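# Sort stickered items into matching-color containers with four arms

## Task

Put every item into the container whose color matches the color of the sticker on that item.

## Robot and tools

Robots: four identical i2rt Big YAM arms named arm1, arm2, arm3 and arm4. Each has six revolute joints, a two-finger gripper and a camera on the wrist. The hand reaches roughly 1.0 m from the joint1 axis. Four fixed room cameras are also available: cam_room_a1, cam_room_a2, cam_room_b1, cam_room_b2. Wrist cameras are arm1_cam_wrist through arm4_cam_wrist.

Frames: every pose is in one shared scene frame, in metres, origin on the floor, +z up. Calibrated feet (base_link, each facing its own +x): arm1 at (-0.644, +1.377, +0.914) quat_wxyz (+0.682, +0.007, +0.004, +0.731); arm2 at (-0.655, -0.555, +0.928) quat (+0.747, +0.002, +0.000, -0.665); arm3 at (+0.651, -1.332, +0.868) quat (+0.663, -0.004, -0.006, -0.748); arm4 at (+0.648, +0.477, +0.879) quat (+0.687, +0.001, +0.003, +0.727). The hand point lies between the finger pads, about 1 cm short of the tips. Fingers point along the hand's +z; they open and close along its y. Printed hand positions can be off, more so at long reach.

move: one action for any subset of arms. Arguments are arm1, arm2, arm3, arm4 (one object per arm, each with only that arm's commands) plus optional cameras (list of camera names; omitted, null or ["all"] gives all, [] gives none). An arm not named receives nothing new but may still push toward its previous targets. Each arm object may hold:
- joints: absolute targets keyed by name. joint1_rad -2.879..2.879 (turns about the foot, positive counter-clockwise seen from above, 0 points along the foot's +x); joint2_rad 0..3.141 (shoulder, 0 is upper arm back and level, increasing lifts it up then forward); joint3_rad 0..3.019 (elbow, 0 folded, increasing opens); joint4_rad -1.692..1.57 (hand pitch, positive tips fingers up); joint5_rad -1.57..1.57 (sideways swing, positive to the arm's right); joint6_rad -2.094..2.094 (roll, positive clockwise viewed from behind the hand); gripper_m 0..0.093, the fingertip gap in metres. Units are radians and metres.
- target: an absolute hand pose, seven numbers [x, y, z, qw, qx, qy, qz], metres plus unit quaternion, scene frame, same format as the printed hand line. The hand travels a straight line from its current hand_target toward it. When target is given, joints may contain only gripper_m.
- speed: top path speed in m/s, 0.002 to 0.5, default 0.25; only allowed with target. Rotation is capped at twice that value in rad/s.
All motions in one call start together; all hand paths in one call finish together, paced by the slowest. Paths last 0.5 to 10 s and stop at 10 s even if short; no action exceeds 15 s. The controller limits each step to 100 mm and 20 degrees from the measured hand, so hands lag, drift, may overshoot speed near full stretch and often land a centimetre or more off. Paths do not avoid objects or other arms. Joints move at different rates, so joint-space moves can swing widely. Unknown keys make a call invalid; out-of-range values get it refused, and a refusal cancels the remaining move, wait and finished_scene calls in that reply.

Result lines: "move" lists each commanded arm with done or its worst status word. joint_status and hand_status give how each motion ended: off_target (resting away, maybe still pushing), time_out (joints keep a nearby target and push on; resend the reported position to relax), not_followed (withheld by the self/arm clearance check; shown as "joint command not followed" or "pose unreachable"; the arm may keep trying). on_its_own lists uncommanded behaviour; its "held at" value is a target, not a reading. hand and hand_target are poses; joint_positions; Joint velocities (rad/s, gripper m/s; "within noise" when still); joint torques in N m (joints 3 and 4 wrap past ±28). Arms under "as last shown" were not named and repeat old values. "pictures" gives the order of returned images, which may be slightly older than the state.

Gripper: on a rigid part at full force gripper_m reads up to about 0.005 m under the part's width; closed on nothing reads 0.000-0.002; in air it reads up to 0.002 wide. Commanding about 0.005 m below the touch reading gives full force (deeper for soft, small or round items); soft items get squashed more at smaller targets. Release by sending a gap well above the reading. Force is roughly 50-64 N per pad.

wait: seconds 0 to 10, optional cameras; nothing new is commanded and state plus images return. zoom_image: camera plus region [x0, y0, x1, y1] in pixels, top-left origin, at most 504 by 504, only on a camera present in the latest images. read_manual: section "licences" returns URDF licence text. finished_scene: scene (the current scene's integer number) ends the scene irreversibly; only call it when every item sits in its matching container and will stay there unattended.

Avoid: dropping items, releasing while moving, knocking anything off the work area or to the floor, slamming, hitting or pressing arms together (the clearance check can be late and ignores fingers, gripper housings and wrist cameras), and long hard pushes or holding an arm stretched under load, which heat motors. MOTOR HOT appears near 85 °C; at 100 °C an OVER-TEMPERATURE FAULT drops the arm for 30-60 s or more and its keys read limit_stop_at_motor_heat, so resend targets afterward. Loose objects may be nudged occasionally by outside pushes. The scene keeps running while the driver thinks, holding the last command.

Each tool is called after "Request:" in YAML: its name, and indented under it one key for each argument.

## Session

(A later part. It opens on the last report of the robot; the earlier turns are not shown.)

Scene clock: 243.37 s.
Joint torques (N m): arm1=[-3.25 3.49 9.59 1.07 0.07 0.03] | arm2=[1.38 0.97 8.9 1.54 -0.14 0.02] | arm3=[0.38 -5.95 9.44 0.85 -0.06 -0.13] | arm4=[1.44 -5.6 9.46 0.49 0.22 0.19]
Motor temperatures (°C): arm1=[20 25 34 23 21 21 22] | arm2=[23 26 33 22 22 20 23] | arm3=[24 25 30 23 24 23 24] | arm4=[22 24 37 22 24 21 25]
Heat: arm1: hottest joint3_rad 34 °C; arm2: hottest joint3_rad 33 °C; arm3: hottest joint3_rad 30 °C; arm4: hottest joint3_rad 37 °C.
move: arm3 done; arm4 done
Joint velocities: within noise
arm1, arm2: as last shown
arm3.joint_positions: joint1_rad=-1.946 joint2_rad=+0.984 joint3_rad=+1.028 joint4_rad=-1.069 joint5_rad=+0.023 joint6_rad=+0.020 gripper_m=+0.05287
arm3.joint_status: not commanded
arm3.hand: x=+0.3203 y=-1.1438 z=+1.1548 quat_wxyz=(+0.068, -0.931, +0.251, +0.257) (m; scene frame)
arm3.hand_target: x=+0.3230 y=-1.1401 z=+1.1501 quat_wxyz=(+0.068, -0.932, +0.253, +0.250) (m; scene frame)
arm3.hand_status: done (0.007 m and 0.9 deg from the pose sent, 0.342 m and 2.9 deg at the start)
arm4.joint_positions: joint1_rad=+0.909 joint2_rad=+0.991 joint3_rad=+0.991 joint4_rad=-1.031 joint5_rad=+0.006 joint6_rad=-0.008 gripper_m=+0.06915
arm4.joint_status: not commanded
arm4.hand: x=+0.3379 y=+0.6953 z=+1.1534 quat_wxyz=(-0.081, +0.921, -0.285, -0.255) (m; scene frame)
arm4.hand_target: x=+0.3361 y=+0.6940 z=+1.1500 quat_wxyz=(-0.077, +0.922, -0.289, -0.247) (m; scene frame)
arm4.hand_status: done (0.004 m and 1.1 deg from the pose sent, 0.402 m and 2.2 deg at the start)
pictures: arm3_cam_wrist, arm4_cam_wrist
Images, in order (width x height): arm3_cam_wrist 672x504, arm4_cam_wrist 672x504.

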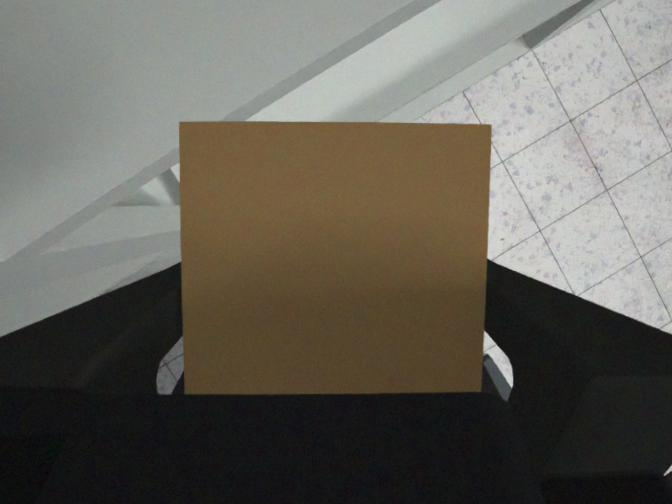

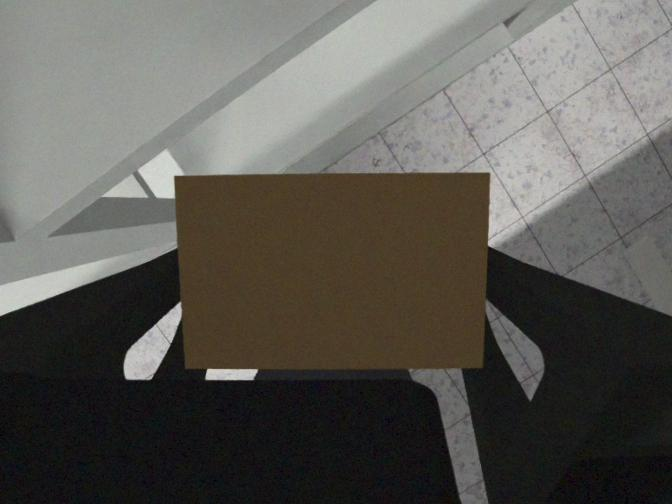

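Request:
move:
  arm3: {"joints":{"joint2_rad":0.75,"joint3_rad":1.1,"joint4_rad":-1.3,"joint5_rad":0,"joint6_rad":0}}
  arm4: {"joints":{"joint2_rad":0.75,"joint3_rad":1.1,"joint4_rad":-1.3,"joint5_rad":0,"joint6_rad":0}}
  cameras: []

Request:
move:
  arm3: {"joints":{"joint1_rad":0.0}}
  arm4: {"joints":{"joint1_rad":0.0}}
  cameras: []

Request:
move:
  arm3: {"joints":{"joint1_rad":1.005}}
  arm4: {"joints":{"joint1_rad":-1.161}}
  cameras: ["arm3_cam_wrist","arm4_cam_wrist"]

Scene clock: 252.03 s.
Joint torques (N m): arm1=[-3.02 3.66 9.47 1.2 0.07 0.01] | arm2=[1.49 1.03 8.92 1.54 -0.13 0.01] | arm3=[0.38 -2.26 12.97 0.92 -0.08 -0.12] | arm4=[1.32 -2.02 11.17 0.57 -0.05 0.12]
Motor temperatures (°C): arm1=[20 25 34 23 21 21 22] | arm2=[23 26 32 22 22 20 23] | arm3=[24 25 30 23 24 23 24] | arm4=[22 24 36 22 24 21 25]
Heat: arm1: hottest joint3_rad 34 °C; arm2: hottest joint3_rad 32 °C; arm3: hottest joint3_rad 30 °C; arm4: hottest joint3_rad 36 °C.
move: arm3 done; arm4 done
Joint velocities: within noise
arm1, arm2: as last shown
arm3.joint_positions: joint1_rad=-1.947 joint2_rad=+0.749 joint3_rad=+1.058 joint4_rad=-1.295 joint5_rad=+0.003 joint6_rad=+0.007 gripper_m=+0.05287
arm3.joint_status: all done
arm3.hand: x=+0.3958 y=-1.1876 z=+1.2145 quat_wxyz=(+0.065, -0.928, +0.241, +0.277) (m; scene frame)
arm3.hand_target: x=+0.3952 y=-1.1832 z=+1.2345 quat_wxyz=(+0.071, -0.922, +0.242, +0.293) (m; scene frame)
arm3.hand_status: not commanded
arm4.joint_positions: joint1_rad=+0.909 joint2_rad=+0.746 joint3_rad=+1.067 joint4_rad=-1.290 joint5_rad=+0.004 joint6_rad=-0.008 gripper_m=+0.06915
arm4.joint_status: all done
arm4.hand: x=+0.4104 y=+0.6453 z=+1.2351 quat_wxyz=(-0.089, +0.912, -0.282, -0.284) (m; scene frame)
arm4.hand_target: x=+0.4078 y=+0.6438 z=+1.2490 quat_wxyz=(-0.088, +0.909, -0.281, -0.294) (m; scene frame)
arm4.hand_status: not commanded
pictures: none
No camera images: "cameras" was empty.

Scene clock: 254.00 s.
Joint torques (N m): arm1=[-2.73 3.31 9.46 1.18 0.12 0.06] | arm2=[1.38 0.97 8.91 1.52 -0.14 0.01] | arm3=[1.85 -1.96 12.93 0.94 0.07 -0.11] | arm4=[0.5 -1.9 11.26 0.77 0.06 0.14]
Motor temperatures (°C): arm1=[20 25 34 23 21 21 22] | arm2=[23 25 32 22 22 20 23] | arm3=[24 25 30 23 24 23 24] | arm4=[22 24 37 22 24 21 25]
Heat: arm1: hottest joint3_rad 34 °C; arm2: hottest joint3_rad 32 °C; arm3: hottest joint3_rad 30 °C; arm4: hottest joint3_rad 37 °C.
move: arm3 done; arm4 done
Joint velocities: within noise
arm1.joint_positions: joint1_rad=-2.244 joint2_rad=+0.600 joint3_rad=+1.345 joint4_rad=-1.591 joint5_rad=-0.002 joint6_rad=+0.000 gripper_m=+0.09196
arm1.joint_status: not commanded
arm1.hand: x=-0.4788 y=+1.2672 z=+1.3866 quat_wxyz=(-0.331, -0.278, -0.896, +0.106) (m; scene frame)
arm1.hand_target: x=-0.4820 y=+1.2663 z=+1.3873 quat_wxyz=(-0.329, -0.283, -0.894, +0.108) (m; scene frame)
arm1.hand_status: not commanded
arm2.joint_positions: joint1_rad=+0.920 joint2_rad=+0.600 joint3_rad=+1.354 joint4_rad=-1.586 joint5_rad=+0.003 joint6_rad=+0.006 gripper_m=+0.09194
arm2.joint_status: not commanded
arm2.hand: x=-0.4914 y=-0.6552 z=+1.4082 quat_wxyz=(-0.349, -0.250, -0.898, +0.094) (m; scene frame)
arm2.hand_target: x=-0.4924 y=-0.6522 z=+1.4043 quat_wxyz=(-0.341, -0.244, -0.903, +0.090) (m; scene frame)
arm2.hand_status: not commanded
arm3.joint_positions: joint1_rad=-0.009 joint2_rad=+0.749 joint3_rad=+1.058 joint4_rad=-1.295 joint5_rad=-0.001 joint6_rad=+0.006 gripper_m=+0.05292
arm3.joint_status: all done
arm3.hand: x=+0.6126 y=-1.6146 z=+1.2206 quat_wxyz=(-0.196, -0.720, -0.628, +0.220) (m; scene frame)
arm3.hand_target: x=+0.6148 y=-1.6172 z=+1.2407 quat_wxyz=(-0.208, -0.712, -0.630, +0.233) (m; scene frame)
arm3.hand_status: not commanded
arm4.joint_positions: joint1_rad=+0.002 joint2_rad=+0.746 joint3_rad=+1.067 joint4_rad=-1.290 joint5_rad=+0.001 joint6_rad=-0.008 gripper_m=+0.06917
arm4.joint_status: all done
arm4.hand: x=+0.6330 y=+0.7696 z=+1.2336 quat_wxyz=(-0.202, +0.697, -0.653, -0.215) (m; scene frame)
arm4.hand_target: x=+0.6336 y=+0.7711 z=+1.2475 quat_wxyz=(-0.207, +0.692, -0.655, -0.222) (m; scene frame)
arm4.hand_status: not commanded
pictures: none
No camera images: "cameras" was empty.

Scene clock: 255.57 s.
Joint torques (N m): arm1=[-2.32 3.9 9.48 1.11 0.1 0.04] | arm2=[1.44 1.03 8.92 1.54 -0.14 0.01] | arm3=[1.96 -1.9 12.93 0.96 0.05 -0.11] | arm4=[0.79 -2.14 11.14 0.59 0.09 0.1]
Motor temperatures (°C): arm1=[20 25 34 23 21 21 22] | arm2=[23 25 32 22 22 20 23] | arm3=[24 25 30 23 24 23 24] | arm4=[22 24 37 22 24 21 25]
Heat: arm1: hottest joint3_rad 34 °C; arm2: hottest joint3_rad 32 °C; arm3: hottest joint3_rad 30 °C; arm4: hottest joint3_rad 37 °C.
move: arm3 done; arm4 done
Joint velocities: within noise
arm1, arm2: as last shown
arm3.joint_positions: joint1_rad=+0.995 joint2_rad=+0.749 joint3_rad=+1.058 joint4_rad=-1.295 joint5_rad=+0.000 joint6_rad=+0.006 gripper_m=+0.05295
arm3.joint_status: all done
arm3.hand: x=+0.8730 y=-1.5134 z=+1.2195 quat_wxyz=(-0.274, -0.328, -0.898, +0.103) (m; scene frame)
arm3.hand_target: x=+0.8767 y=-1.5125 z=+1.2396 quat_wxyz=(-0.290, -0.319, -0.896, +0.109) (m; scene frame)
arm3.hand_status: not commanded
arm4.joint_positions: joint1_rad=-1.159 joint2_rad=+0.746 joint3_rad=+1.067 joint4_rad=-1.290 joint5_rad=+0.000 joint6_rad=-0.008 gripper_m=+0.06920
arm4.joint_status: all done
arm4.hand: x=+0.9099 y=+0.6098 z=+1.2328 quat_wxyz=(-0.286, +0.226, -0.929, -0.067) (m; scene frame)
arm4.hand_target: x=+0.9115 y=+0.6099 z=+1.2467 quat_wxyz=(-0.295, +0.220, -0.927, -0.069) (m; scene frame)
arm4.hand_status: not commanded
pictures: arm3_cam_wrist, arm4_cam_wrist
Images, in order (width x height): arm3_cam_wrist 672x504, arm4_cam_wrist 672x504.

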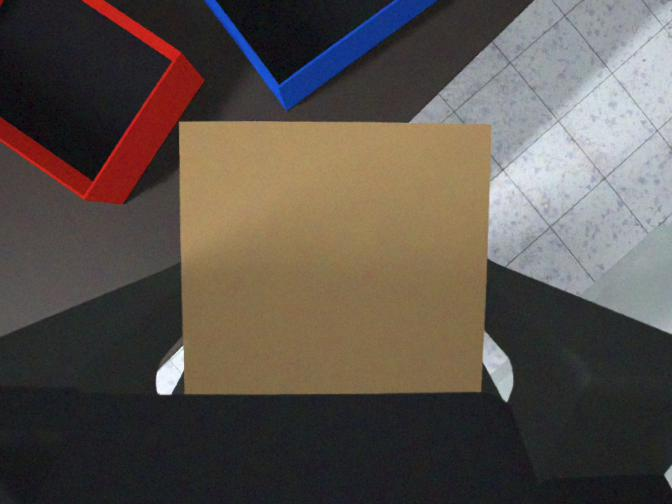

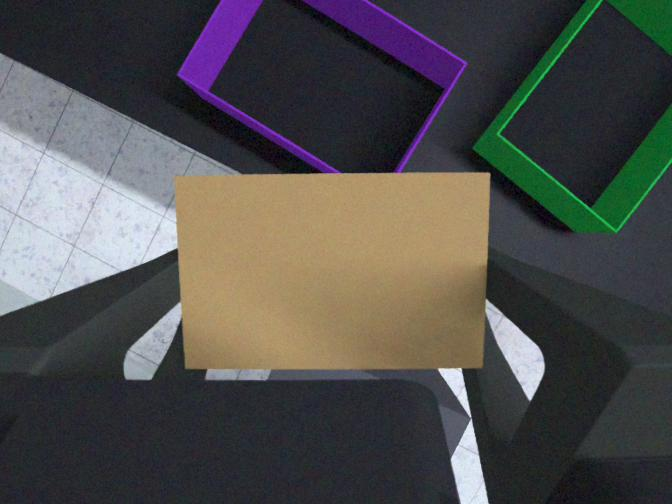

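Request:
move:
  arm3: {"target":[1.145,-1.737,0.98,-0.2437,-0.3248,-0.9096,0.0870],"speed":0.3}
  arm4: {"target":[1.114,0.711,0.96,-0.2518,0.2230,-0.9398,-0.0598],"speed":0.3}
  cameras: ["arm3_cam_wrist","arm4_cam_wrist"]

Scene clock: 264.40 s.
Joint torques (N m): arm1=[-2.61 3.72 9.46 1.25 0.14 0.03] | arm2=[1.32 0.97 8.94 1.51 -0.14 0.01] | arm3=[1.49 -19.78 12.81 1.32 -0.08 -0.11] | arm4=[0.5 -13.92 10.58 1.35 -0.01 0.12]
Motor temperatures (°C): arm1=[20 24 34 23 21 21 22] | arm2=[23 25 32 22 22 20 23] | arm3=[24 25 30 23 24 23 24] | arm4=[22 24 38 22 24 21 26]
Heat: arm1: hottest joint3_rad 34 °C; arm2: hottest joint3_rad 32 °C; arm3: hottest joint3_rad 30 °C; arm4: hottest joint3_rad 38 °C.
move: arm3 off_target; arm4 off_target
Joint velocities: within noise
arm1, arm2: as last shown
arm3.joint_positions: joint1_rad=+0.995 joint2_rad=+1.804 joint3_rad=+1.300 joint4_rad=-0.624 joint5_rad=-0.009 joint6_rad=+0.006 gripper_m=+0.05295
arm3.joint_status: not commanded
arm3.hand: x=+1.1235 y=-1.7244 z=+0.9502 quat_wxyz=(-0.211, -0.333, -0.916, +0.076) (m; scene frame)
arm3.hand_target: x=+1.1436 y=-1.7356 z=+0.9806 quat_wxyz=(-0.244, -0.325, -0.910, +0.087) (m; scene frame)
arm3.hand_status: off_target (0.039 m and 4.1 deg from the pose sent, 0.426 m and 4.2 deg at the start)
arm4.joint_positions: joint1_rad=-1.159 joint2_rad=+1.545 joint3_rad=+0.901 joint4_rad=-0.464 joint5_rad=+0.000 joint6_rad=-0.008 gripper_m=+0.06920
arm4.joint_status: not commanded
arm4.hand: x=+1.0902 y=+0.7008 z=+0.9378 quat_wxyz=(-0.221, +0.230, -0.946, -0.051) (m; scene frame)
arm4.hand_target: x=+1.1127 y=+0.7102 z=+0.9608 quat_wxyz=(-0.252, +0.223, -0.940, -0.060) (m; scene frame)
arm4.hand_status: off_target (0.034 m and 3.8 deg from the pose sent, 0.356 m and 4.2 deg at the start)
pictures: arm3_cam_wrist, arm4_cam_wrist
Images, in order (width x height): arm3_cam_wrist 672x504, arm4_cam_wrist 672x504.

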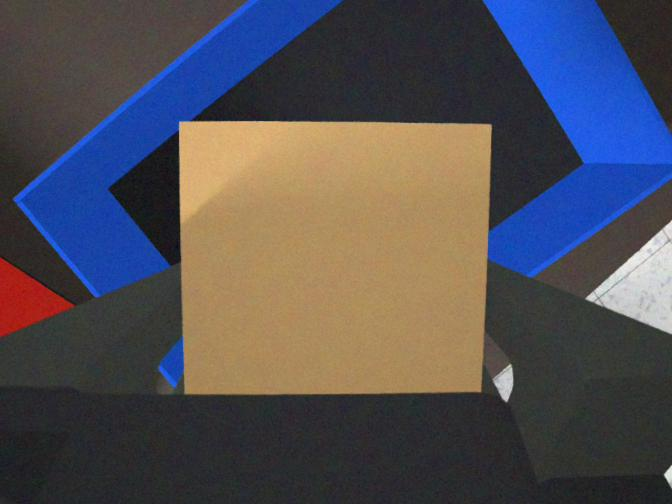

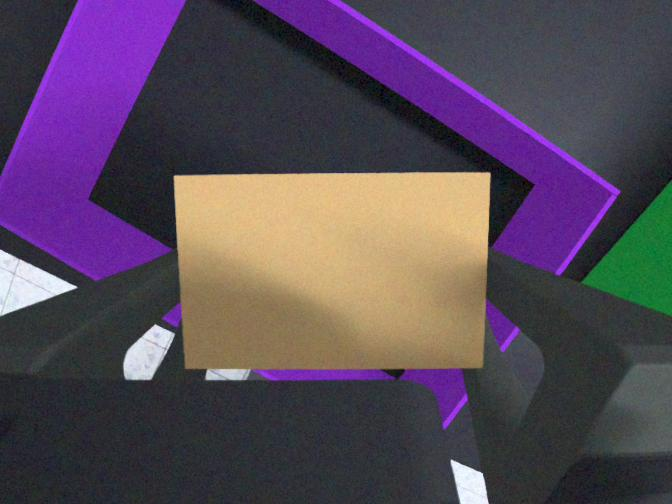

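Request:
move:
  arm3: {"target":[1.147,-1.743,0.88,-0.2437,-0.3248,-0.9096,0.0870],"speed":0.2}
  arm4: {"target":[1.104,0.723,0.87,-0.2518,0.2230,-0.9398,-0.0598],"speed":0.2}
  cameras: ["arm3_cam_wrist","arm4_cam_wrist"]

Scene clock: 286.37 s.
Joint torques (N m): arm1=[-2.43 3.72 9.28 1.17 0.08 0.04] | arm2=[1.44 0.97 8.88 1.54 -0.14 0.01] | arm3=[1.08 -20.72 7.94 1.63 -0.06 -0.11] | arm4=[1.03 -14.92 6.69 1.37 0.22 0.13]
Motor temperatures (°C): arm1=[20 24 34 23 21 21 22] | arm2=[23 25 32 22 22 20 23] | arm3=[24 26 32 23 24 23 24] | arm4=[22 24 36 22 24 21 26]
Heat: arm1: hottest joint3_rad 34 °C; arm2: hottest joint3_rad 32 °C; arm3: hottest joint3_rad 32 °C; arm4: hottest joint3_rad 36 °C.
move: arm3 off_target; arm4 done
Joint velocities: within noise
arm1, arm2: as last shown
arm3.joint_positions: joint1_rad=+0.995 joint2_rad=+1.955 joint3_rad=+1.273 joint4_rad=-0.403 joint5_rad=-0.011 joint6_rad=+0.004 gripper_m=+0.05295
arm3.joint_status: not commanded
arm3.hand: x=+1.1413 y=-1.7399 z=+0.8715 quat_wxyz=(-0.231, -0.330, -0.912, +0.083) (m; scene frame)
arm3.hand_target: x=+1.1470 y=-1.7429 z=+0.8802 quat_wxyz=(-0.244, -0.325, -0.910, +0.087) (m; scene frame)
arm3.hand_status: off_target (0.011 m and 1.7 deg from the pose sent, 0.076 m and 4.1 deg at the start)
arm4.joint_positions: joint1_rad=-1.132 joint2_rad=+1.715 joint3_rad=+0.851 joint4_rad=-0.202 joint5_rad=+0.012 joint6_rad=+0.017 gripper_m=+0.06920
arm4.joint_status: not commanded
arm4.hand: x=+1.0979 y=+0.7177 z=+0.8660 quat_wxyz=(-0.240, +0.229, -0.942, -0.056) (m; scene frame)
arm4.hand_target: x=+1.1039 y=+0.7230 z=+0.8701 quat_wxyz=(-0.252, +0.223, -0.940, -0.060) (m; scene frame)
arm4.hand_status: done (0.009 m and 1.5 deg from the pose sent, 0.073 m and 3.8 deg at the start)
pictures: arm3_cam_wrist, arm4_cam_wrist
Images, in order (width x height): arm3_cam_wrist 672x504, arm4_cam_wrist 672x504.

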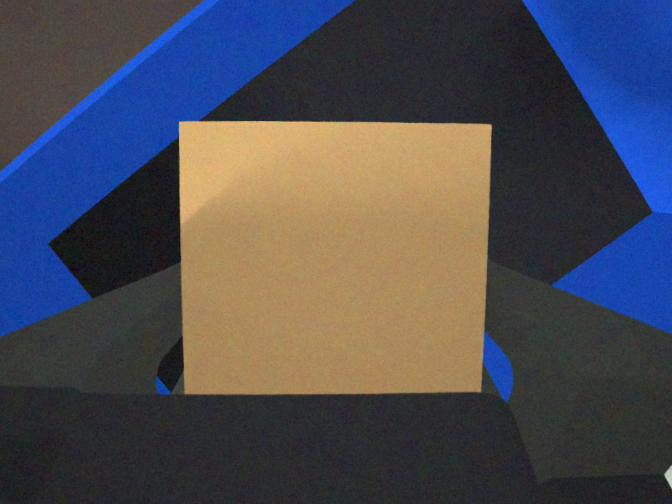

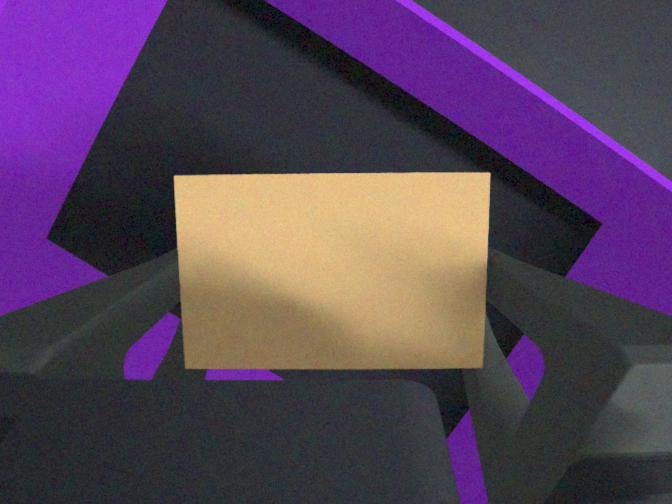

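Request:
move:
  arm3: {"target":[1.140,-1.741,0.80,-0.2437,-0.3248,-0.9096,0.0870],"speed":0.15}
  arm4: {"target":[1.096,0.721,0.795,-0.2518,0.2230,-0.9398,-0.0598],"speed":0.15}
  cameras: []

Request:
move:
  arm3: {"target":[1.138,-1.740,0.765,-0.2437,-0.3248,-0.9096,0.0870],"speed":0.1}
  arm4: {"target":[1.093,0.720,0.765,-0.2518,0.2230,-0.9398,-0.0598],"speed":0.1}
  cameras: ["arm3_cam_wrist","arm4_cam_wrist"]

Scene clock: 295.00 s.
Joint torques (N m): arm1=[-2.37 3.37 9.32 1.17 0.09 0.03] | arm2=[1.44 0.91 8.92 1.54 -0.14 0] | arm3=[0.79 -20.84 6.74 1.69 -0.08 -0.11] | arm4=[1.32 -15.38 4.98 1.51 0.24 0.19]
Motor temperatures (°C): arm1=[20 24 34 23 21 21 22] | arm2=[23 25 32 22 22 20 23] | arm3=[24 26 31 23 24 23 24] | arm4=[22 24 35 22 24 21 26]
Heat: arm1: hottest joint3_rad 34 °C; arm2: hottest joint3_rad 32 °C; arm3: hottest joint3_rad 31 °C; arm4: hottest joint3_rad 35 °C.
move: arm3 done; arm4 done
Joint velocities: within noise
arm1, arm2: as last shown
arm3.joint_positions: joint1_rad=+0.995 joint2_rad=+2.083 joint3_rad=+1.222 joint4_rad=-0.219 joint5_rad=-0.012 joint6_rad=+0.001 gripper_m=+0.05295
arm3.joint_status: not commanded
arm3.hand: x=+1.1363 y=-1.7363 z=+0.7943 quat_wxyz=(-0.233, -0.328, -0.912, +0.083) (m; scene frame)
arm3.hand_target: x=+1.1400 y=-1.7409 z=+0.8001 quat_wxyz=(-0.244, -0.325, -0.910, +0.087) (m; scene frame)
arm3.hand_status: done (0.008 m and 1.4 deg from the pose sent, 0.071 m and 1.7 deg at the start)
arm4.joint_positions: joint1_rad=-1.130 joint2_rad=+1.887 joint3_rad=+0.809 joint4_rad=+0.019 joint5_rad=+0.015 joint6_rad=+0.021 gripper_m=+0.06920
arm4.joint_status: not commanded
arm4.hand: x=+1.0932 y=+0.7157 z=+0.7948 quat_wxyz=(-0.244, +0.227, -0.941, -0.057) (m; scene frame)
arm4.hand_target: x=+1.0959 y=+0.7210 z=+0.7950 quat_wxyz=(-0.252, +0.223, -0.940, -0.060) (m; scene frame)
arm4.hand_status: done (0.006 m and 1.0 deg from the pose sent, 0.071 m and 1.5 deg at the start)
pictures: none
No camera images: "cameras" was empty.

Scene clock: 296.13 s.
Joint torques (N m): arm1=[-2.49 3.6 9.5 1.07 0.11 0.01] | arm2=[1.49 1.08 8.9 1.52 -0.13 0.01] | arm3=[0.91 -20.37 5.93 1.7 -0.06 -0.12] | arm4=[1.32 -14.97 3.95 1.55 0.22 0.15]
Motor temperatures (°C): arm1=[20 24 34 23 21 21 22] | arm2=[23 25 32 22 22 20 23] | arm3=[24 26 31 23 24 23 24] | arm4=[22 24 35 22 24 21 26]
Heat: arm1: hottest joint3_rad 34 °C; arm2: hottest joint3_rad 32 °C; arm3: hottest joint3_rad 31 °C; arm4: hottest joint3_rad 35 °C.
move: arm3 done; arm4 done
Joint velocities: within noise
arm1, arm2: as last shown
arm3.joint_positions: joint1_rad=+0.995 joint2_rad=+2.140 joint3_rad=+1.222 joint4_rad=-0.146 joint5_rad=-0.013 joint6_rad=+0.001 gripper_m=+0.05295
arm3.joint_status: not commanded
arm3.hand: x=+1.1387 y=-1.7386 z=+0.7678 quat_wxyz=(-0.240, -0.327, -0.910, +0.086) (m; scene frame)
arm3.hand_target: x=+1.1380 y=-1.7399 z=+0.7649 quat_wxyz=(-0.244, -0.325, -0.910, +0.087) (m; scene frame)
arm3.hand_status: done (0.003 m and 0.5 deg from the pose sent, 0.030 m and 1.4 deg at the start)
arm4.joint_positions: joint1_rad=-1.128 joint2_rad=+1.958 joint3_rad=+0.809 joint4_rad=+0.105 joint5_rad=+0.016 joint6_rad=+0.022 gripper_m=+0.06920
arm4.joint_status: not commanded
arm4.hand: x=+1.0948 y=+0.7171 z=+0.7705 quat_wxyz=(-0.251, +0.226, -0.939, -0.059) (m; scene frame)
arm4.hand_target: x=+1.0929 y=+0.7201 z=+0.7652 quat_wxyz=(-0.252, +0.223, -0.940, -0.060) (m; scene frame)
arm4.hand_status: done (0.006 m and 0.4 deg from the pose sent, 0.030 m and 1.0 deg at the start)
pictures: arm3_cam_wrist, arm4_cam_wrist
Images, in order (width x height): arm3_cam_wrist 672x504, arm4_cam_wrist 672x504.

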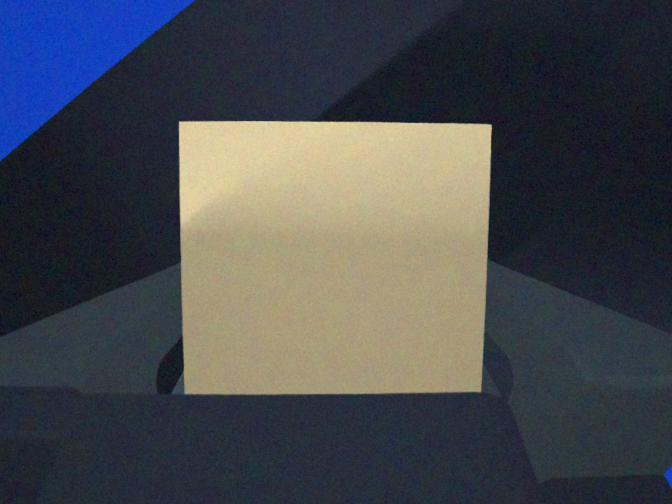

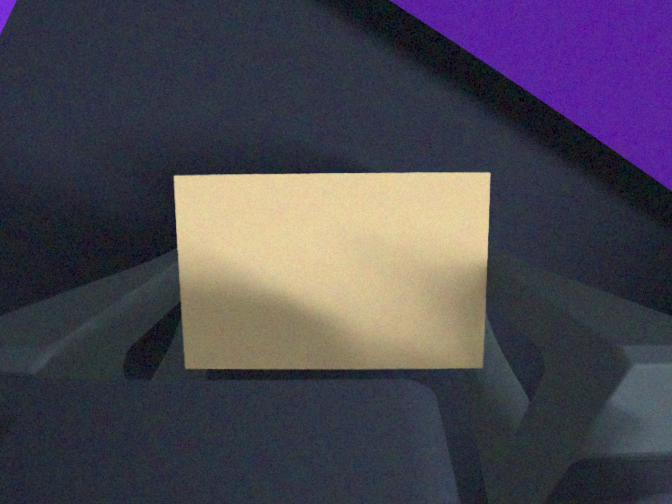

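Request:
move:
  arm3: {"target":[1.138,-1.740,0.75,-0.2437,-0.3248,-0.9096,0.0870],"speed":0.08}
  arm4: {"target":[1.093,0.720,0.748,-0.2518,0.2230,-0.9398,-0.0598],"speed":0.08}
  cameras: []

Request:
move:
  arm3: {"target":[1.138,-1.740,0.74,-0.2437,-0.3248,-0.9096,0.0870],"speed":0.08}
  arm4: {"target":[1.093,0.720,0.736,-0.2518,0.2230,-0.9398,-0.0598],"speed":0.08}
  cameras: []

Request:
move:
  arm3: {"target":[1.138,-1.740,0.732,-0.2437,-0.3248,-0.9096,0.0870],"speed":0.08}
  arm4: {"target":[1.093,0.720,0.727,-0.2518,0.2230,-0.9398,-0.0598],"speed":0.08}
  cameras: ["arm3_cam_wrist","arm4_cam_wrist"]

Scene clock: 302.60 s.
Joint torques (N m): arm1=[-2.55 3.84 9.36 1.14 0.1 0.04] | arm2=[1.44 1.03 8.92 1.51 -0.14 0] | arm3=[0.97 -19.78 5.93 1.74 -0.07 -0.11] | arm4=[1.67 -15.15 4.07 1.46 0.24 0.18]
Motor temperatures (°C): arm1=[20 24 34 23 21 21 22] | arm2=[23 25 32 22 22 20 23] | arm3=[24 26 31 23 24 23 24] | arm4=[22 24 35 22 24 21 26]
Heat: arm1: hottest joint3_rad 34 °C; arm2: hottest joint3_rad 32 °C; arm3: hottest joint3_rad 31 °C; arm4: hottest joint3_rad 35 °C.
move: arm3 done; arm4 done
Joint velocities: within noise
arm1, arm2: as last shown
arm3.joint_positions: joint1_rad=+0.995 joint2_rad=+2.166 joint3_rad=+1.222 joint4_rad=-0.117 joint5_rad=-0.013 joint6_rad=+0.001 gripper_m=+0.05295
arm3.joint_status: not commanded
arm3.hand: x=+1.1387 y=-1.7387 z=+0.7553 quat_wxyz=(-0.242, -0.327, -0.909, +0.086) (m; scene frame)
arm3.hand_target: x=+1.1380 y=-1.7398 z=+0.7500 quat_wxyz=(-0.244, -0.325, -0.910, +0.087) (m; scene frame)
arm3.hand_status: done (0.006 m and 0.4 deg from the pose sent, 0.018 m and 0.5 deg at the start)
arm4.joint_positions: joint1_rad=-1.128 joint2_rad=+2.005 joint3_rad=+0.809 joint4_rad=+0.148 joint5_rad=+0.016 joint6_rad=+0.023 gripper_m=+0.06920
arm4.joint_status: not commanded
arm4.hand: x=+1.0930 y=+0.7160 z=+0.7535 quat_wxyz=(-0.250, +0.226, -0.940, -0.058) (m; scene frame)
arm4.hand_target: x=+1.0929 y=+0.7199 z=+0.7481 quat_wxyz=(-0.252, +0.223, -0.940, -0.060) (m; scene frame)
arm4.hand_status: done (0.007 m and 0.5 deg from the pose sent, 0.023 m and 0.4 deg at the start)
pictures: none
No camera images: "cameras" was empty.

Scene clock: 303.57 s.
Joint torques (N m): arm1=[-2.55 3.25 9.35 1.24 0.1 0.01] | arm2=[1.44 1.03 8.94 1.55 -0.14 0] | arm3=[1.14 -19.72 6.01 1.62 -0.06 -0.11] | arm4=[1.2 -15.15 4.11 1.35 0.19 0.16]
Motor temperatures (°C): arm1=[20 24 34 23 21 21 22] | arm2=[23 25 32 22 22 20 23] | arm3=[24 26 31 23 24 23 24] | arm4=[22 24 35 22 24 21 26]
Heat: arm1: hottest joint3_rad 34 °C; arm2: hottest joint3_rad 32 °C; arm3: hottest joint3_rad 31 °C; arm4: hottest joint3_rad 35 °C.
move: arm3 done; arm4 done
Joint velocities: within noise
arm1, arm2: as last shown
arm3.joint_positions: joint1_rad=+0.995 joint2_rad=+2.182 joint3_rad=+1.222 joint4_rad=-0.096 joint5_rad=-0.013 joint6_rad=+0.001 gripper_m=+0.05295
arm3.joint_status: not commanded
arm3.hand: x=+1.1391 y=-1.7391 z=+0.7481 quat_wxyz=(-0.244, -0.327, -0.909, +0.087) (m; scene frame)
arm3.hand_target: x=+1.1379 y=-1.7397 z=+0.7400 quat_wxyz=(-0.244, -0.325, -0.910, +0.087) (m; scene frame)
arm3.hand_status: done (0.008 m and 0.3 deg from the pose sent, 0.016 m and 0.4 deg at the start)
arm4.joint_positions: joint1_rad=-1.128 joint2_rad=+2.038 joint3_rad=+0.809 joint4_rad=+0.178 joint5_rad=+0.016 joint6_rad=+0.023 gripper_m=+0.06920
arm4.joint_status: not commanded
arm4.hand: x=+1.0909 y=+0.7148 z=+0.7410 quat_wxyz=(-0.248, +0.226, -0.940, -0.058) (m; scene frame)
arm4.hand_target: x=+1.0929 y=+0.7199 z=+0.7361 quat_wxyz=(-0.252, +0.223, -0.940, -0.060) (m; scene frame)
arm4.hand_status: done (0.007 m and 0.6 deg from the pose sent, 0.018 m and 0.5 deg at the start)
pictures: none
No camera images: "cameras" was empty.

Scene clock: 304.53 s.
Joint torques (N m): arm1=[-2.9 3.78 9.54 1.1 0.11 0.06] | arm2=[1.38 0.97 8.87 1.5 -0.14 0] | arm3=[0.97 -18.49 6.16 1.57 -0.05 -0.11] | arm4=[1.38 -13.51 4.25 1.31 0.23 0.15]
Motor temperatures (°C): arm1=[20 24 34 23 21 21 22] | arm2=[23 25 32 22 22 20 23] | arm3=[24 26 31 23 24 23 24] | arm4=[22 24 34 22 24 21 26]
Heat: arm1: hottest joint3_rad 34 °C; arm2: hottest joint3_rad 32 °C; arm3: hottest joint3_rad 31 °C; arm4: hottest joint3_rad 34 °C.
move: arm3 off_target; arm4 off_target
Joint velocities: within noise
arm1.joint_positions: joint1_rad=-2.244 joint2_rad=+0.600 joint3_rad=+1.345 joint4_rad=-1.591 joint5_rad=-0.002 joint6_rad=+0.000 gripper_m=+0.09196
arm1.joint_status: not commanded
arm1.hand: x=-0.4788 y=+1.2672 z=+1.3866 quat_wxyz=(-0.331, -0.278, -0.896, +0.106) (m; scene frame)
arm1.hand_target: x=-0.4820 y=+1.2663 z=+1.3873 quat_wxyz=(-0.329, -0.283, -0.894, +0.108) (m; scene frame)
arm1.hand_status: not commanded
arm2.joint_positions: joint1_rad=+0.920 joint2_rad=+0.600 joint3_rad=+1.354 joint4_rad=-1.586 joint5_rad=+0.003 joint6_rad=+0.006 gripper_m=+0.09194
arm2.joint_status: not commanded
arm2.hand: x=-0.4914 y=-0.6552 z=+1.4082 quat_wxyz=(-0.349, -0.250, -0.898, +0.094) (m; scene frame)
arm2.hand_target: x=-0.4924 y=-0.6522 z=+1.4043 quat_wxyz=(-0.341, -0.244, -0.903, +0.090) (m; scene frame)
arm2.hand_status: not commanded
arm3.joint_positions: joint1_rad=+0.995 joint2_rad=+2.187 joint3_rad=+1.222 joint4_rad=-0.079 joint5_rad=-0.014 joint6_rad=+0.001 gripper_m=+0.05295
arm3.joint_status: not commanded
arm3.hand: x=+1.1410 y=-1.7406 z=+0.7474 quat_wxyz=(-0.250, -0.326, -0.907, +0.089) (m; scene frame)
arm3.hand_target: x=+1.1378 y=-1.7396 z=+0.7323 quat_wxyz=(-0.244, -0.325, -0.910, +0.087) (m; scene frame)
arm3.hand_status: off_target (0.016 m and 0.8 deg from the pose sent, 0.016 m and 0.3 deg at the start)
arm4.joint_positions: joint1_rad=-1.128 joint2_rad=+2.051 joint3_rad=+0.809 joint4_rad=+0.203 joint5_rad=+0.016 joint6_rad=+0.025 gripper_m=+0.06920
arm4.joint_status: not commanded
arm4.hand: x=+1.0925 y=+0.7157 z=+0.7379 quat_wxyz=(-0.253, +0.225, -0.939, -0.059) (m; scene frame)
arm4.hand_target: x=+1.0927 y=+0.7197 z=+0.7273 quat_wxyz=(-0.252, +0.223, -0.940, -0.060) (m; scene frame)
arm4.hand_status: off_target (0.012 m and 0.3 deg from the pose sent, 0.015 m and 0.6 deg at the start)
pictures: arm3_cam_wrist, arm4_cam_wrist
Images, in order (width x height): arm3_cam_wrist 672x504, arm4_cam_wrist 672x504.

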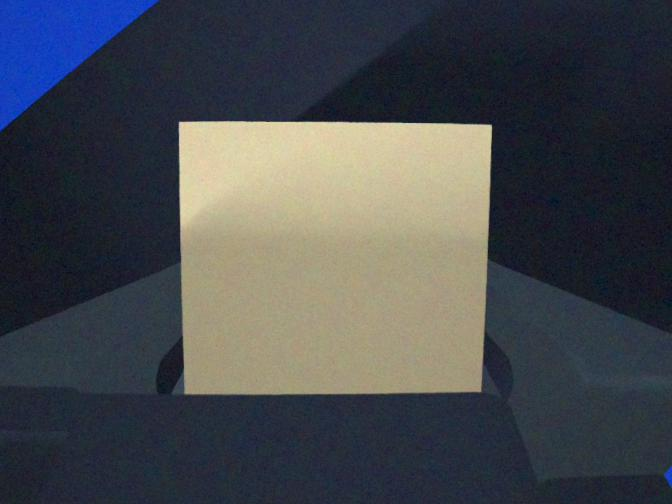

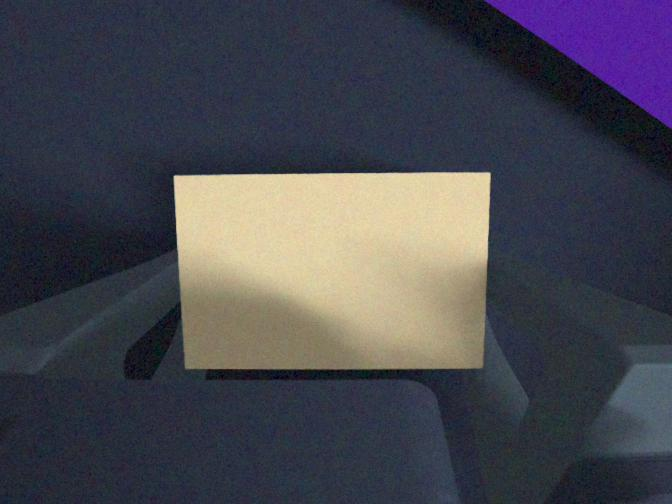

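Request:
move:
  arm3: {"target":[1.1395,-1.740,0.737,-0.2437,-0.3248,-0.9096,0.0870],"speed":0.08}
  arm4: {"target":[1.094,0.7195,0.719,-0.2518,0.2230,-0.9398,-0.0598],"speed":0.08}
  cameras: []

Request:
move:
  arm3: {"joints":{"gripper_m":0.092}}
  arm4: {"target":[1.095,0.719,0.728,-0.2518,0.2230,-0.9398,-0.0598],"speed":0.08}
  cameras: []

Scene clock: 310.37 s.
Joint torques (N m): arm1=[-2.43 3.72 9.58 1.11 0.09 0.02] | arm2=[1.49 0.97 8.88 1.54 -0.14 0.01] | arm3=[1.08 -19.31 6.42 1.07 -0.02 -0.11] | arm4=[1.03 -12.57 4.68 1.35 0.23 0.13]
Motor temperatures (°C): arm1=[20 24 34 23 21 21 22] | arm2=[23 25 32 22 22 20 23] | arm3=[24 26 30 23 24 23 24] | arm4=[22 24 34 22 24 21 26]
Heat: arm1: hottest joint3_rad 34 °C; arm2: hottest joint3_rad 32 °C; arm3: hottest joint3_rad 30 °C; arm4: hottest joint3_rad 34 °C.
move: arm3 done; arm4 off_target
Joint velocities: within noise
arm1, arm2: as last shown
arm3.joint_positions: joint1_rad=+0.995 joint2_rad=+2.187 joint3_rad=+1.222 joint4_rad=-0.079 joint5_rad=-0.014 joint6_rad=+0.001 gripper_m=+0.05295
arm3.joint_status: not commanded
arm3.hand: x=+1.1410 y=-1.7406 z=+0.7474 quat_wxyz=(-0.250, -0.326, -0.907, +0.089) (m; scene frame)
arm3.hand_target: x=+1.1394 y=-1.7398 z=+0.7371 quat_wxyz=(-0.244, -0.325, -0.910, +0.087) (m; scene frame)
arm3.hand_status: done (0.010 m and 0.8 deg from the pose sent, 0.010 m and 0.8 deg at the start)
arm4.joint_positions: joint1_rad=-1.128 joint2_rad=+2.056 joint3_rad=+0.809 joint4_rad=+0.223 joint5_rad=+0.016 joint6_rad=+0.025 gripper_m=+0.06920
arm4.joint_status: not commanded
arm4.hand: x=+1.0948 y=+0.7170 z=+0.7376 quat_wxyz=(-0.260, +0.224, -0.937, -0.061) (m; scene frame)
arm4.hand_target: x=+1.0933 y=+0.7190 z=+0.7198 quat_wxyz=(-0.252, +0.223, -0.940, -0.060) (m; scene frame)
arm4.hand_status: off_target (0.019 m and 1.0 deg from the pose sent, 0.019 m and 0.3 deg at the start)
pictures: none
No camera images: "cameras" was empty.

Scene clock: 311.33 s.
Joint torques (N m): arm1=[-3.19 3.84 9.33 0.94 0.09 0.04] | arm2=[1.49 0.91 8.94 1.52 -0.13 0.01] | arm3=[0.97 -19.25 6.38 1.1 -0.01 -0.11] | arm4=[1.03 -15.27 4.62 0.51 0.15 0.11]
Motor temperatures (°C): arm1=[20 24 34 23 21 21 22] | arm2=[23 25 32 22 22 20 23] | arm3=[24 26 30 23 24 23 24] | arm4=[22 24 34 22 24 21 26]
Heat: arm1: hottest joint3_rad 34 °C; arm2: hottest joint3_rad 32 °C; arm3: hottest joint3_rad 30 °C; arm4: hottest joint3_rad 34 °C.
move: arm3 done; arm4 done
Joint velocities: within noise
arm1, arm2: as last shown
arm3.joint_positions: joint1_rad=+0.995 joint2_rad=+2.188 joint3_rad=+1.222 joint4_rad=-0.079 joint5_rad=-0.014 joint6_rad=+0.001 gripper_m=+0.09196
arm3.joint_status: all done
arm3.hand: x=+1.1409 y=-1.7404 z=+0.7469 quat_wxyz=(-0.249, -0.326, -0.907, +0.089) (m; scene frame)
arm3.hand_target: x=+1.1394 y=-1.7397 z=+0.7370 quat_wxyz=(-0.244, -0.325, -0.910, +0.087) (m; scene frame)
arm3.hand_status: not commanded
arm4.joint_positions: joint1_rad=-1.128 joint2_rad=+2.056 joint3_rad=+0.809 joint4_rad=+0.223 joint5_rad=+0.016 joint6_rad=+0.025 gripper_m=+0.06920
arm4.joint_status: not commanded
arm4.hand: x=+1.0948 y=+0.7170 z=+0.7376 quat_wxyz=(-0.260, +0.224, -0.937, -0.061) (m; scene frame)
arm4.hand_target: x=+1.0949 y=+0.7188 z=+0.7283 quat_wxyz=(-0.252, +0.223, -0.940, -0.060) (m; scene frame)
arm4.hand_status: done (0.010 m and 1.0 deg from the pose sent, 0.010 m and 1.0 deg at the start)
pictures: none
No camera images: "cameras" was empty.

Request:
move:
  arm3: {"target":[1.136,-1.736,0.93,-0.2437,-0.3248,-0.9096,0.0870],"speed":0.2}
  arm4: {"joints":{"gripper_m":0.092}}
  cameras: []

Request:
move:
  arm4: {"target":[1.094,0.718,0.92,-0.2518,0.2230,-0.9398,-0.0598],"speed":0.2}
  cameras: ["arm3_cam_wrist","arm4_cam_wrist"]

Scene clock: 316.40 s.
Joint torques (N m): arm1=[-2.9 3.6 9.54 1.01 0.1 0.03] | arm2=[1.49 1.03 8.87 1.54 -0.13 0] | arm3=[1.03 -19.49 11.52 0.61 -0.04 -0.12] | arm4=[0.91 -14.56 4.62 0.59 0.18 0.1]
Motor temperatures (°C): arm1=[20 24 34 23 21 21 22] | arm2=[23 25 32 22 22 20 23] | arm3=[24 26 30 23 24 23 24] | arm4=[22 25 33 22 24 21 26]
Heat: arm1: hottest joint3_rad 34 °C; arm2: hottest joint3_rad 32 °C; arm3: hottest joint3_rad 30 °C; arm4: hottest joint3_rad 33 °C.
move: arm3 off_target; arm4 done
Joint velocities: within noise
arm1, arm2: as last shown
arm3.joint_positions: joint1_rad=+0.995 joint2_rad=+1.847 joint3_rad=+1.230 joint4_rad=-0.478 joint5_rad=-0.014 joint6_rad=+0.001 gripper_m=+0.09196
arm3.joint_status: not commanded
arm3.hand: x=+1.1234 y=-1.7237 z=+0.9100 quat_wxyz=(-0.226, -0.329, -0.913, +0.080) (m; scene frame)
arm3.hand_target: x=+1.1354 y=-1.7354 z=+0.9304 quat_wxyz=(-0.244, -0.325, -0.910, +0.087) (m; scene frame)
arm3.hand_status: off_target (0.027 m and 2.2 deg from the pose sent, 0.183 m and 0.7 deg at the start)
arm4.joint_positions: joint1_rad=-1.128 joint2_rad=+2.057 joint3_rad=+0.810 joint4_rad=+0.223 joint5_rad=+0.016 joint6_rad=+0.025 gripper_m=+0.09191
arm4.joint_status: all done
arm4.hand: x=+1.0948 y=+0.7170 z=+0.7373 quat_wxyz=(-0.260, +0.224, -0.937, -0.061) (m; scene frame)
arm4.hand_target: x=+1.0949 y=+0.7188 z=+0.7282 quat_wxyz=(-0.252, +0.223, -0.940, -0.060) (m; scene frame)
arm4.hand_status: not commanded
pictures: none
No camera images: "cameras" was empty.

Scene clock: 318.07 s.
Joint torques (N m): arm1=[-2.55 3.6 9.51 1.01 0.08 0.02] | arm2=[1.49 0.97 8.91 1.55 -0.14 0.01] | arm3=[1.03 -19.43 11.51 0.58 -0.04 -0.11] | arm4=[0.73 -13.74 9.21 0.4 0.11 0.11]
Motor temperatures (°C): arm1=[20 24 34 23 21 21 22] | arm2=[23 25 32 22 22 20 23] | arm3=[24 26 30 23 24 23 24] | arm4=[22 25 33 22 24 21 26]
Heat: arm1: hottest joint3_rad 34 °C; arm2: hottest joint3_rad 32 °C; arm3: hottest joint3_rad 30 °C; arm4: hottest joint3_rad 33 °C.
move: arm4 off_target
Joint velocities: within noise
arm1, arm2, arm3: as last shown
arm4.joint_positions: joint1_rad=-1.128 joint2_rad=+1.586 joint3_rad=+0.829 joint4_rad=-0.309 joint5_rad=+0.016 joint6_rad=+0.025 gripper_m=+0.09191
arm4.joint_status: not commanded
arm4.hand: x=+1.0817 y=+0.7100 z=+0.9069 quat_wxyz=(-0.241, +0.226, -0.942, -0.056) (m; scene frame)
arm4.hand_target: x=+1.0936 y=+0.7178 z=+0.9202 quat_wxyz=(-0.252, +0.223, -0.940, -0.060) (m; scene frame)
arm4.hand_status: off_target (0.020 m and 1.4 deg from the pose sent, 0.183 m and 1.0 deg at the start)
pictures: arm3_cam_wrist, arm4_cam_wrist
Images, in order (width x height): arm3_cam_wrist 672x504, arm4_cam_wrist 672x504.

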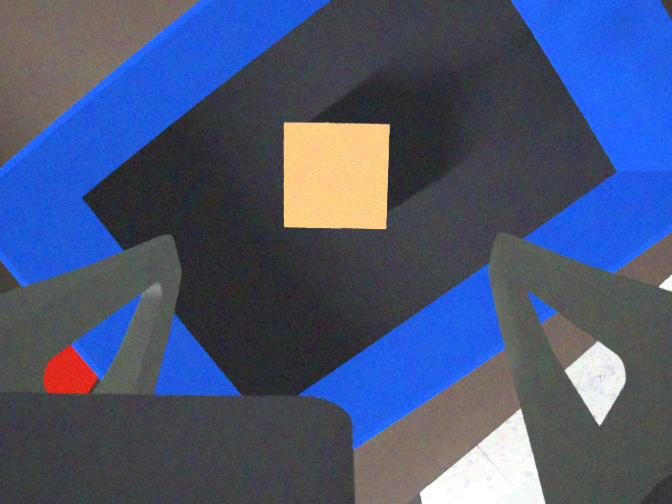

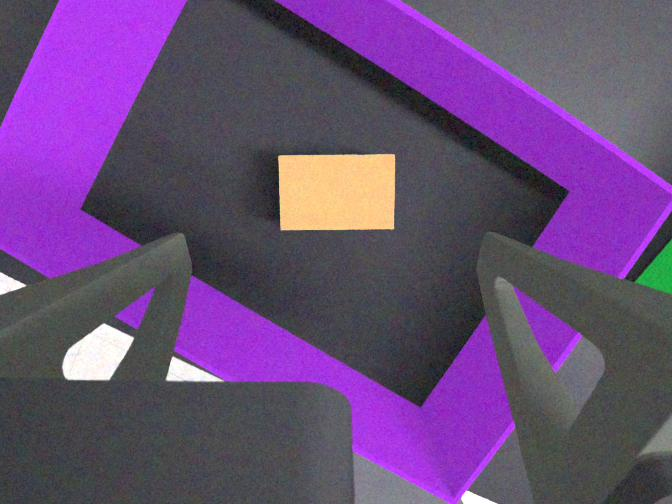

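Request:
finished_scene:
  scene: 3
  done: true

The scene is finished: the task was done.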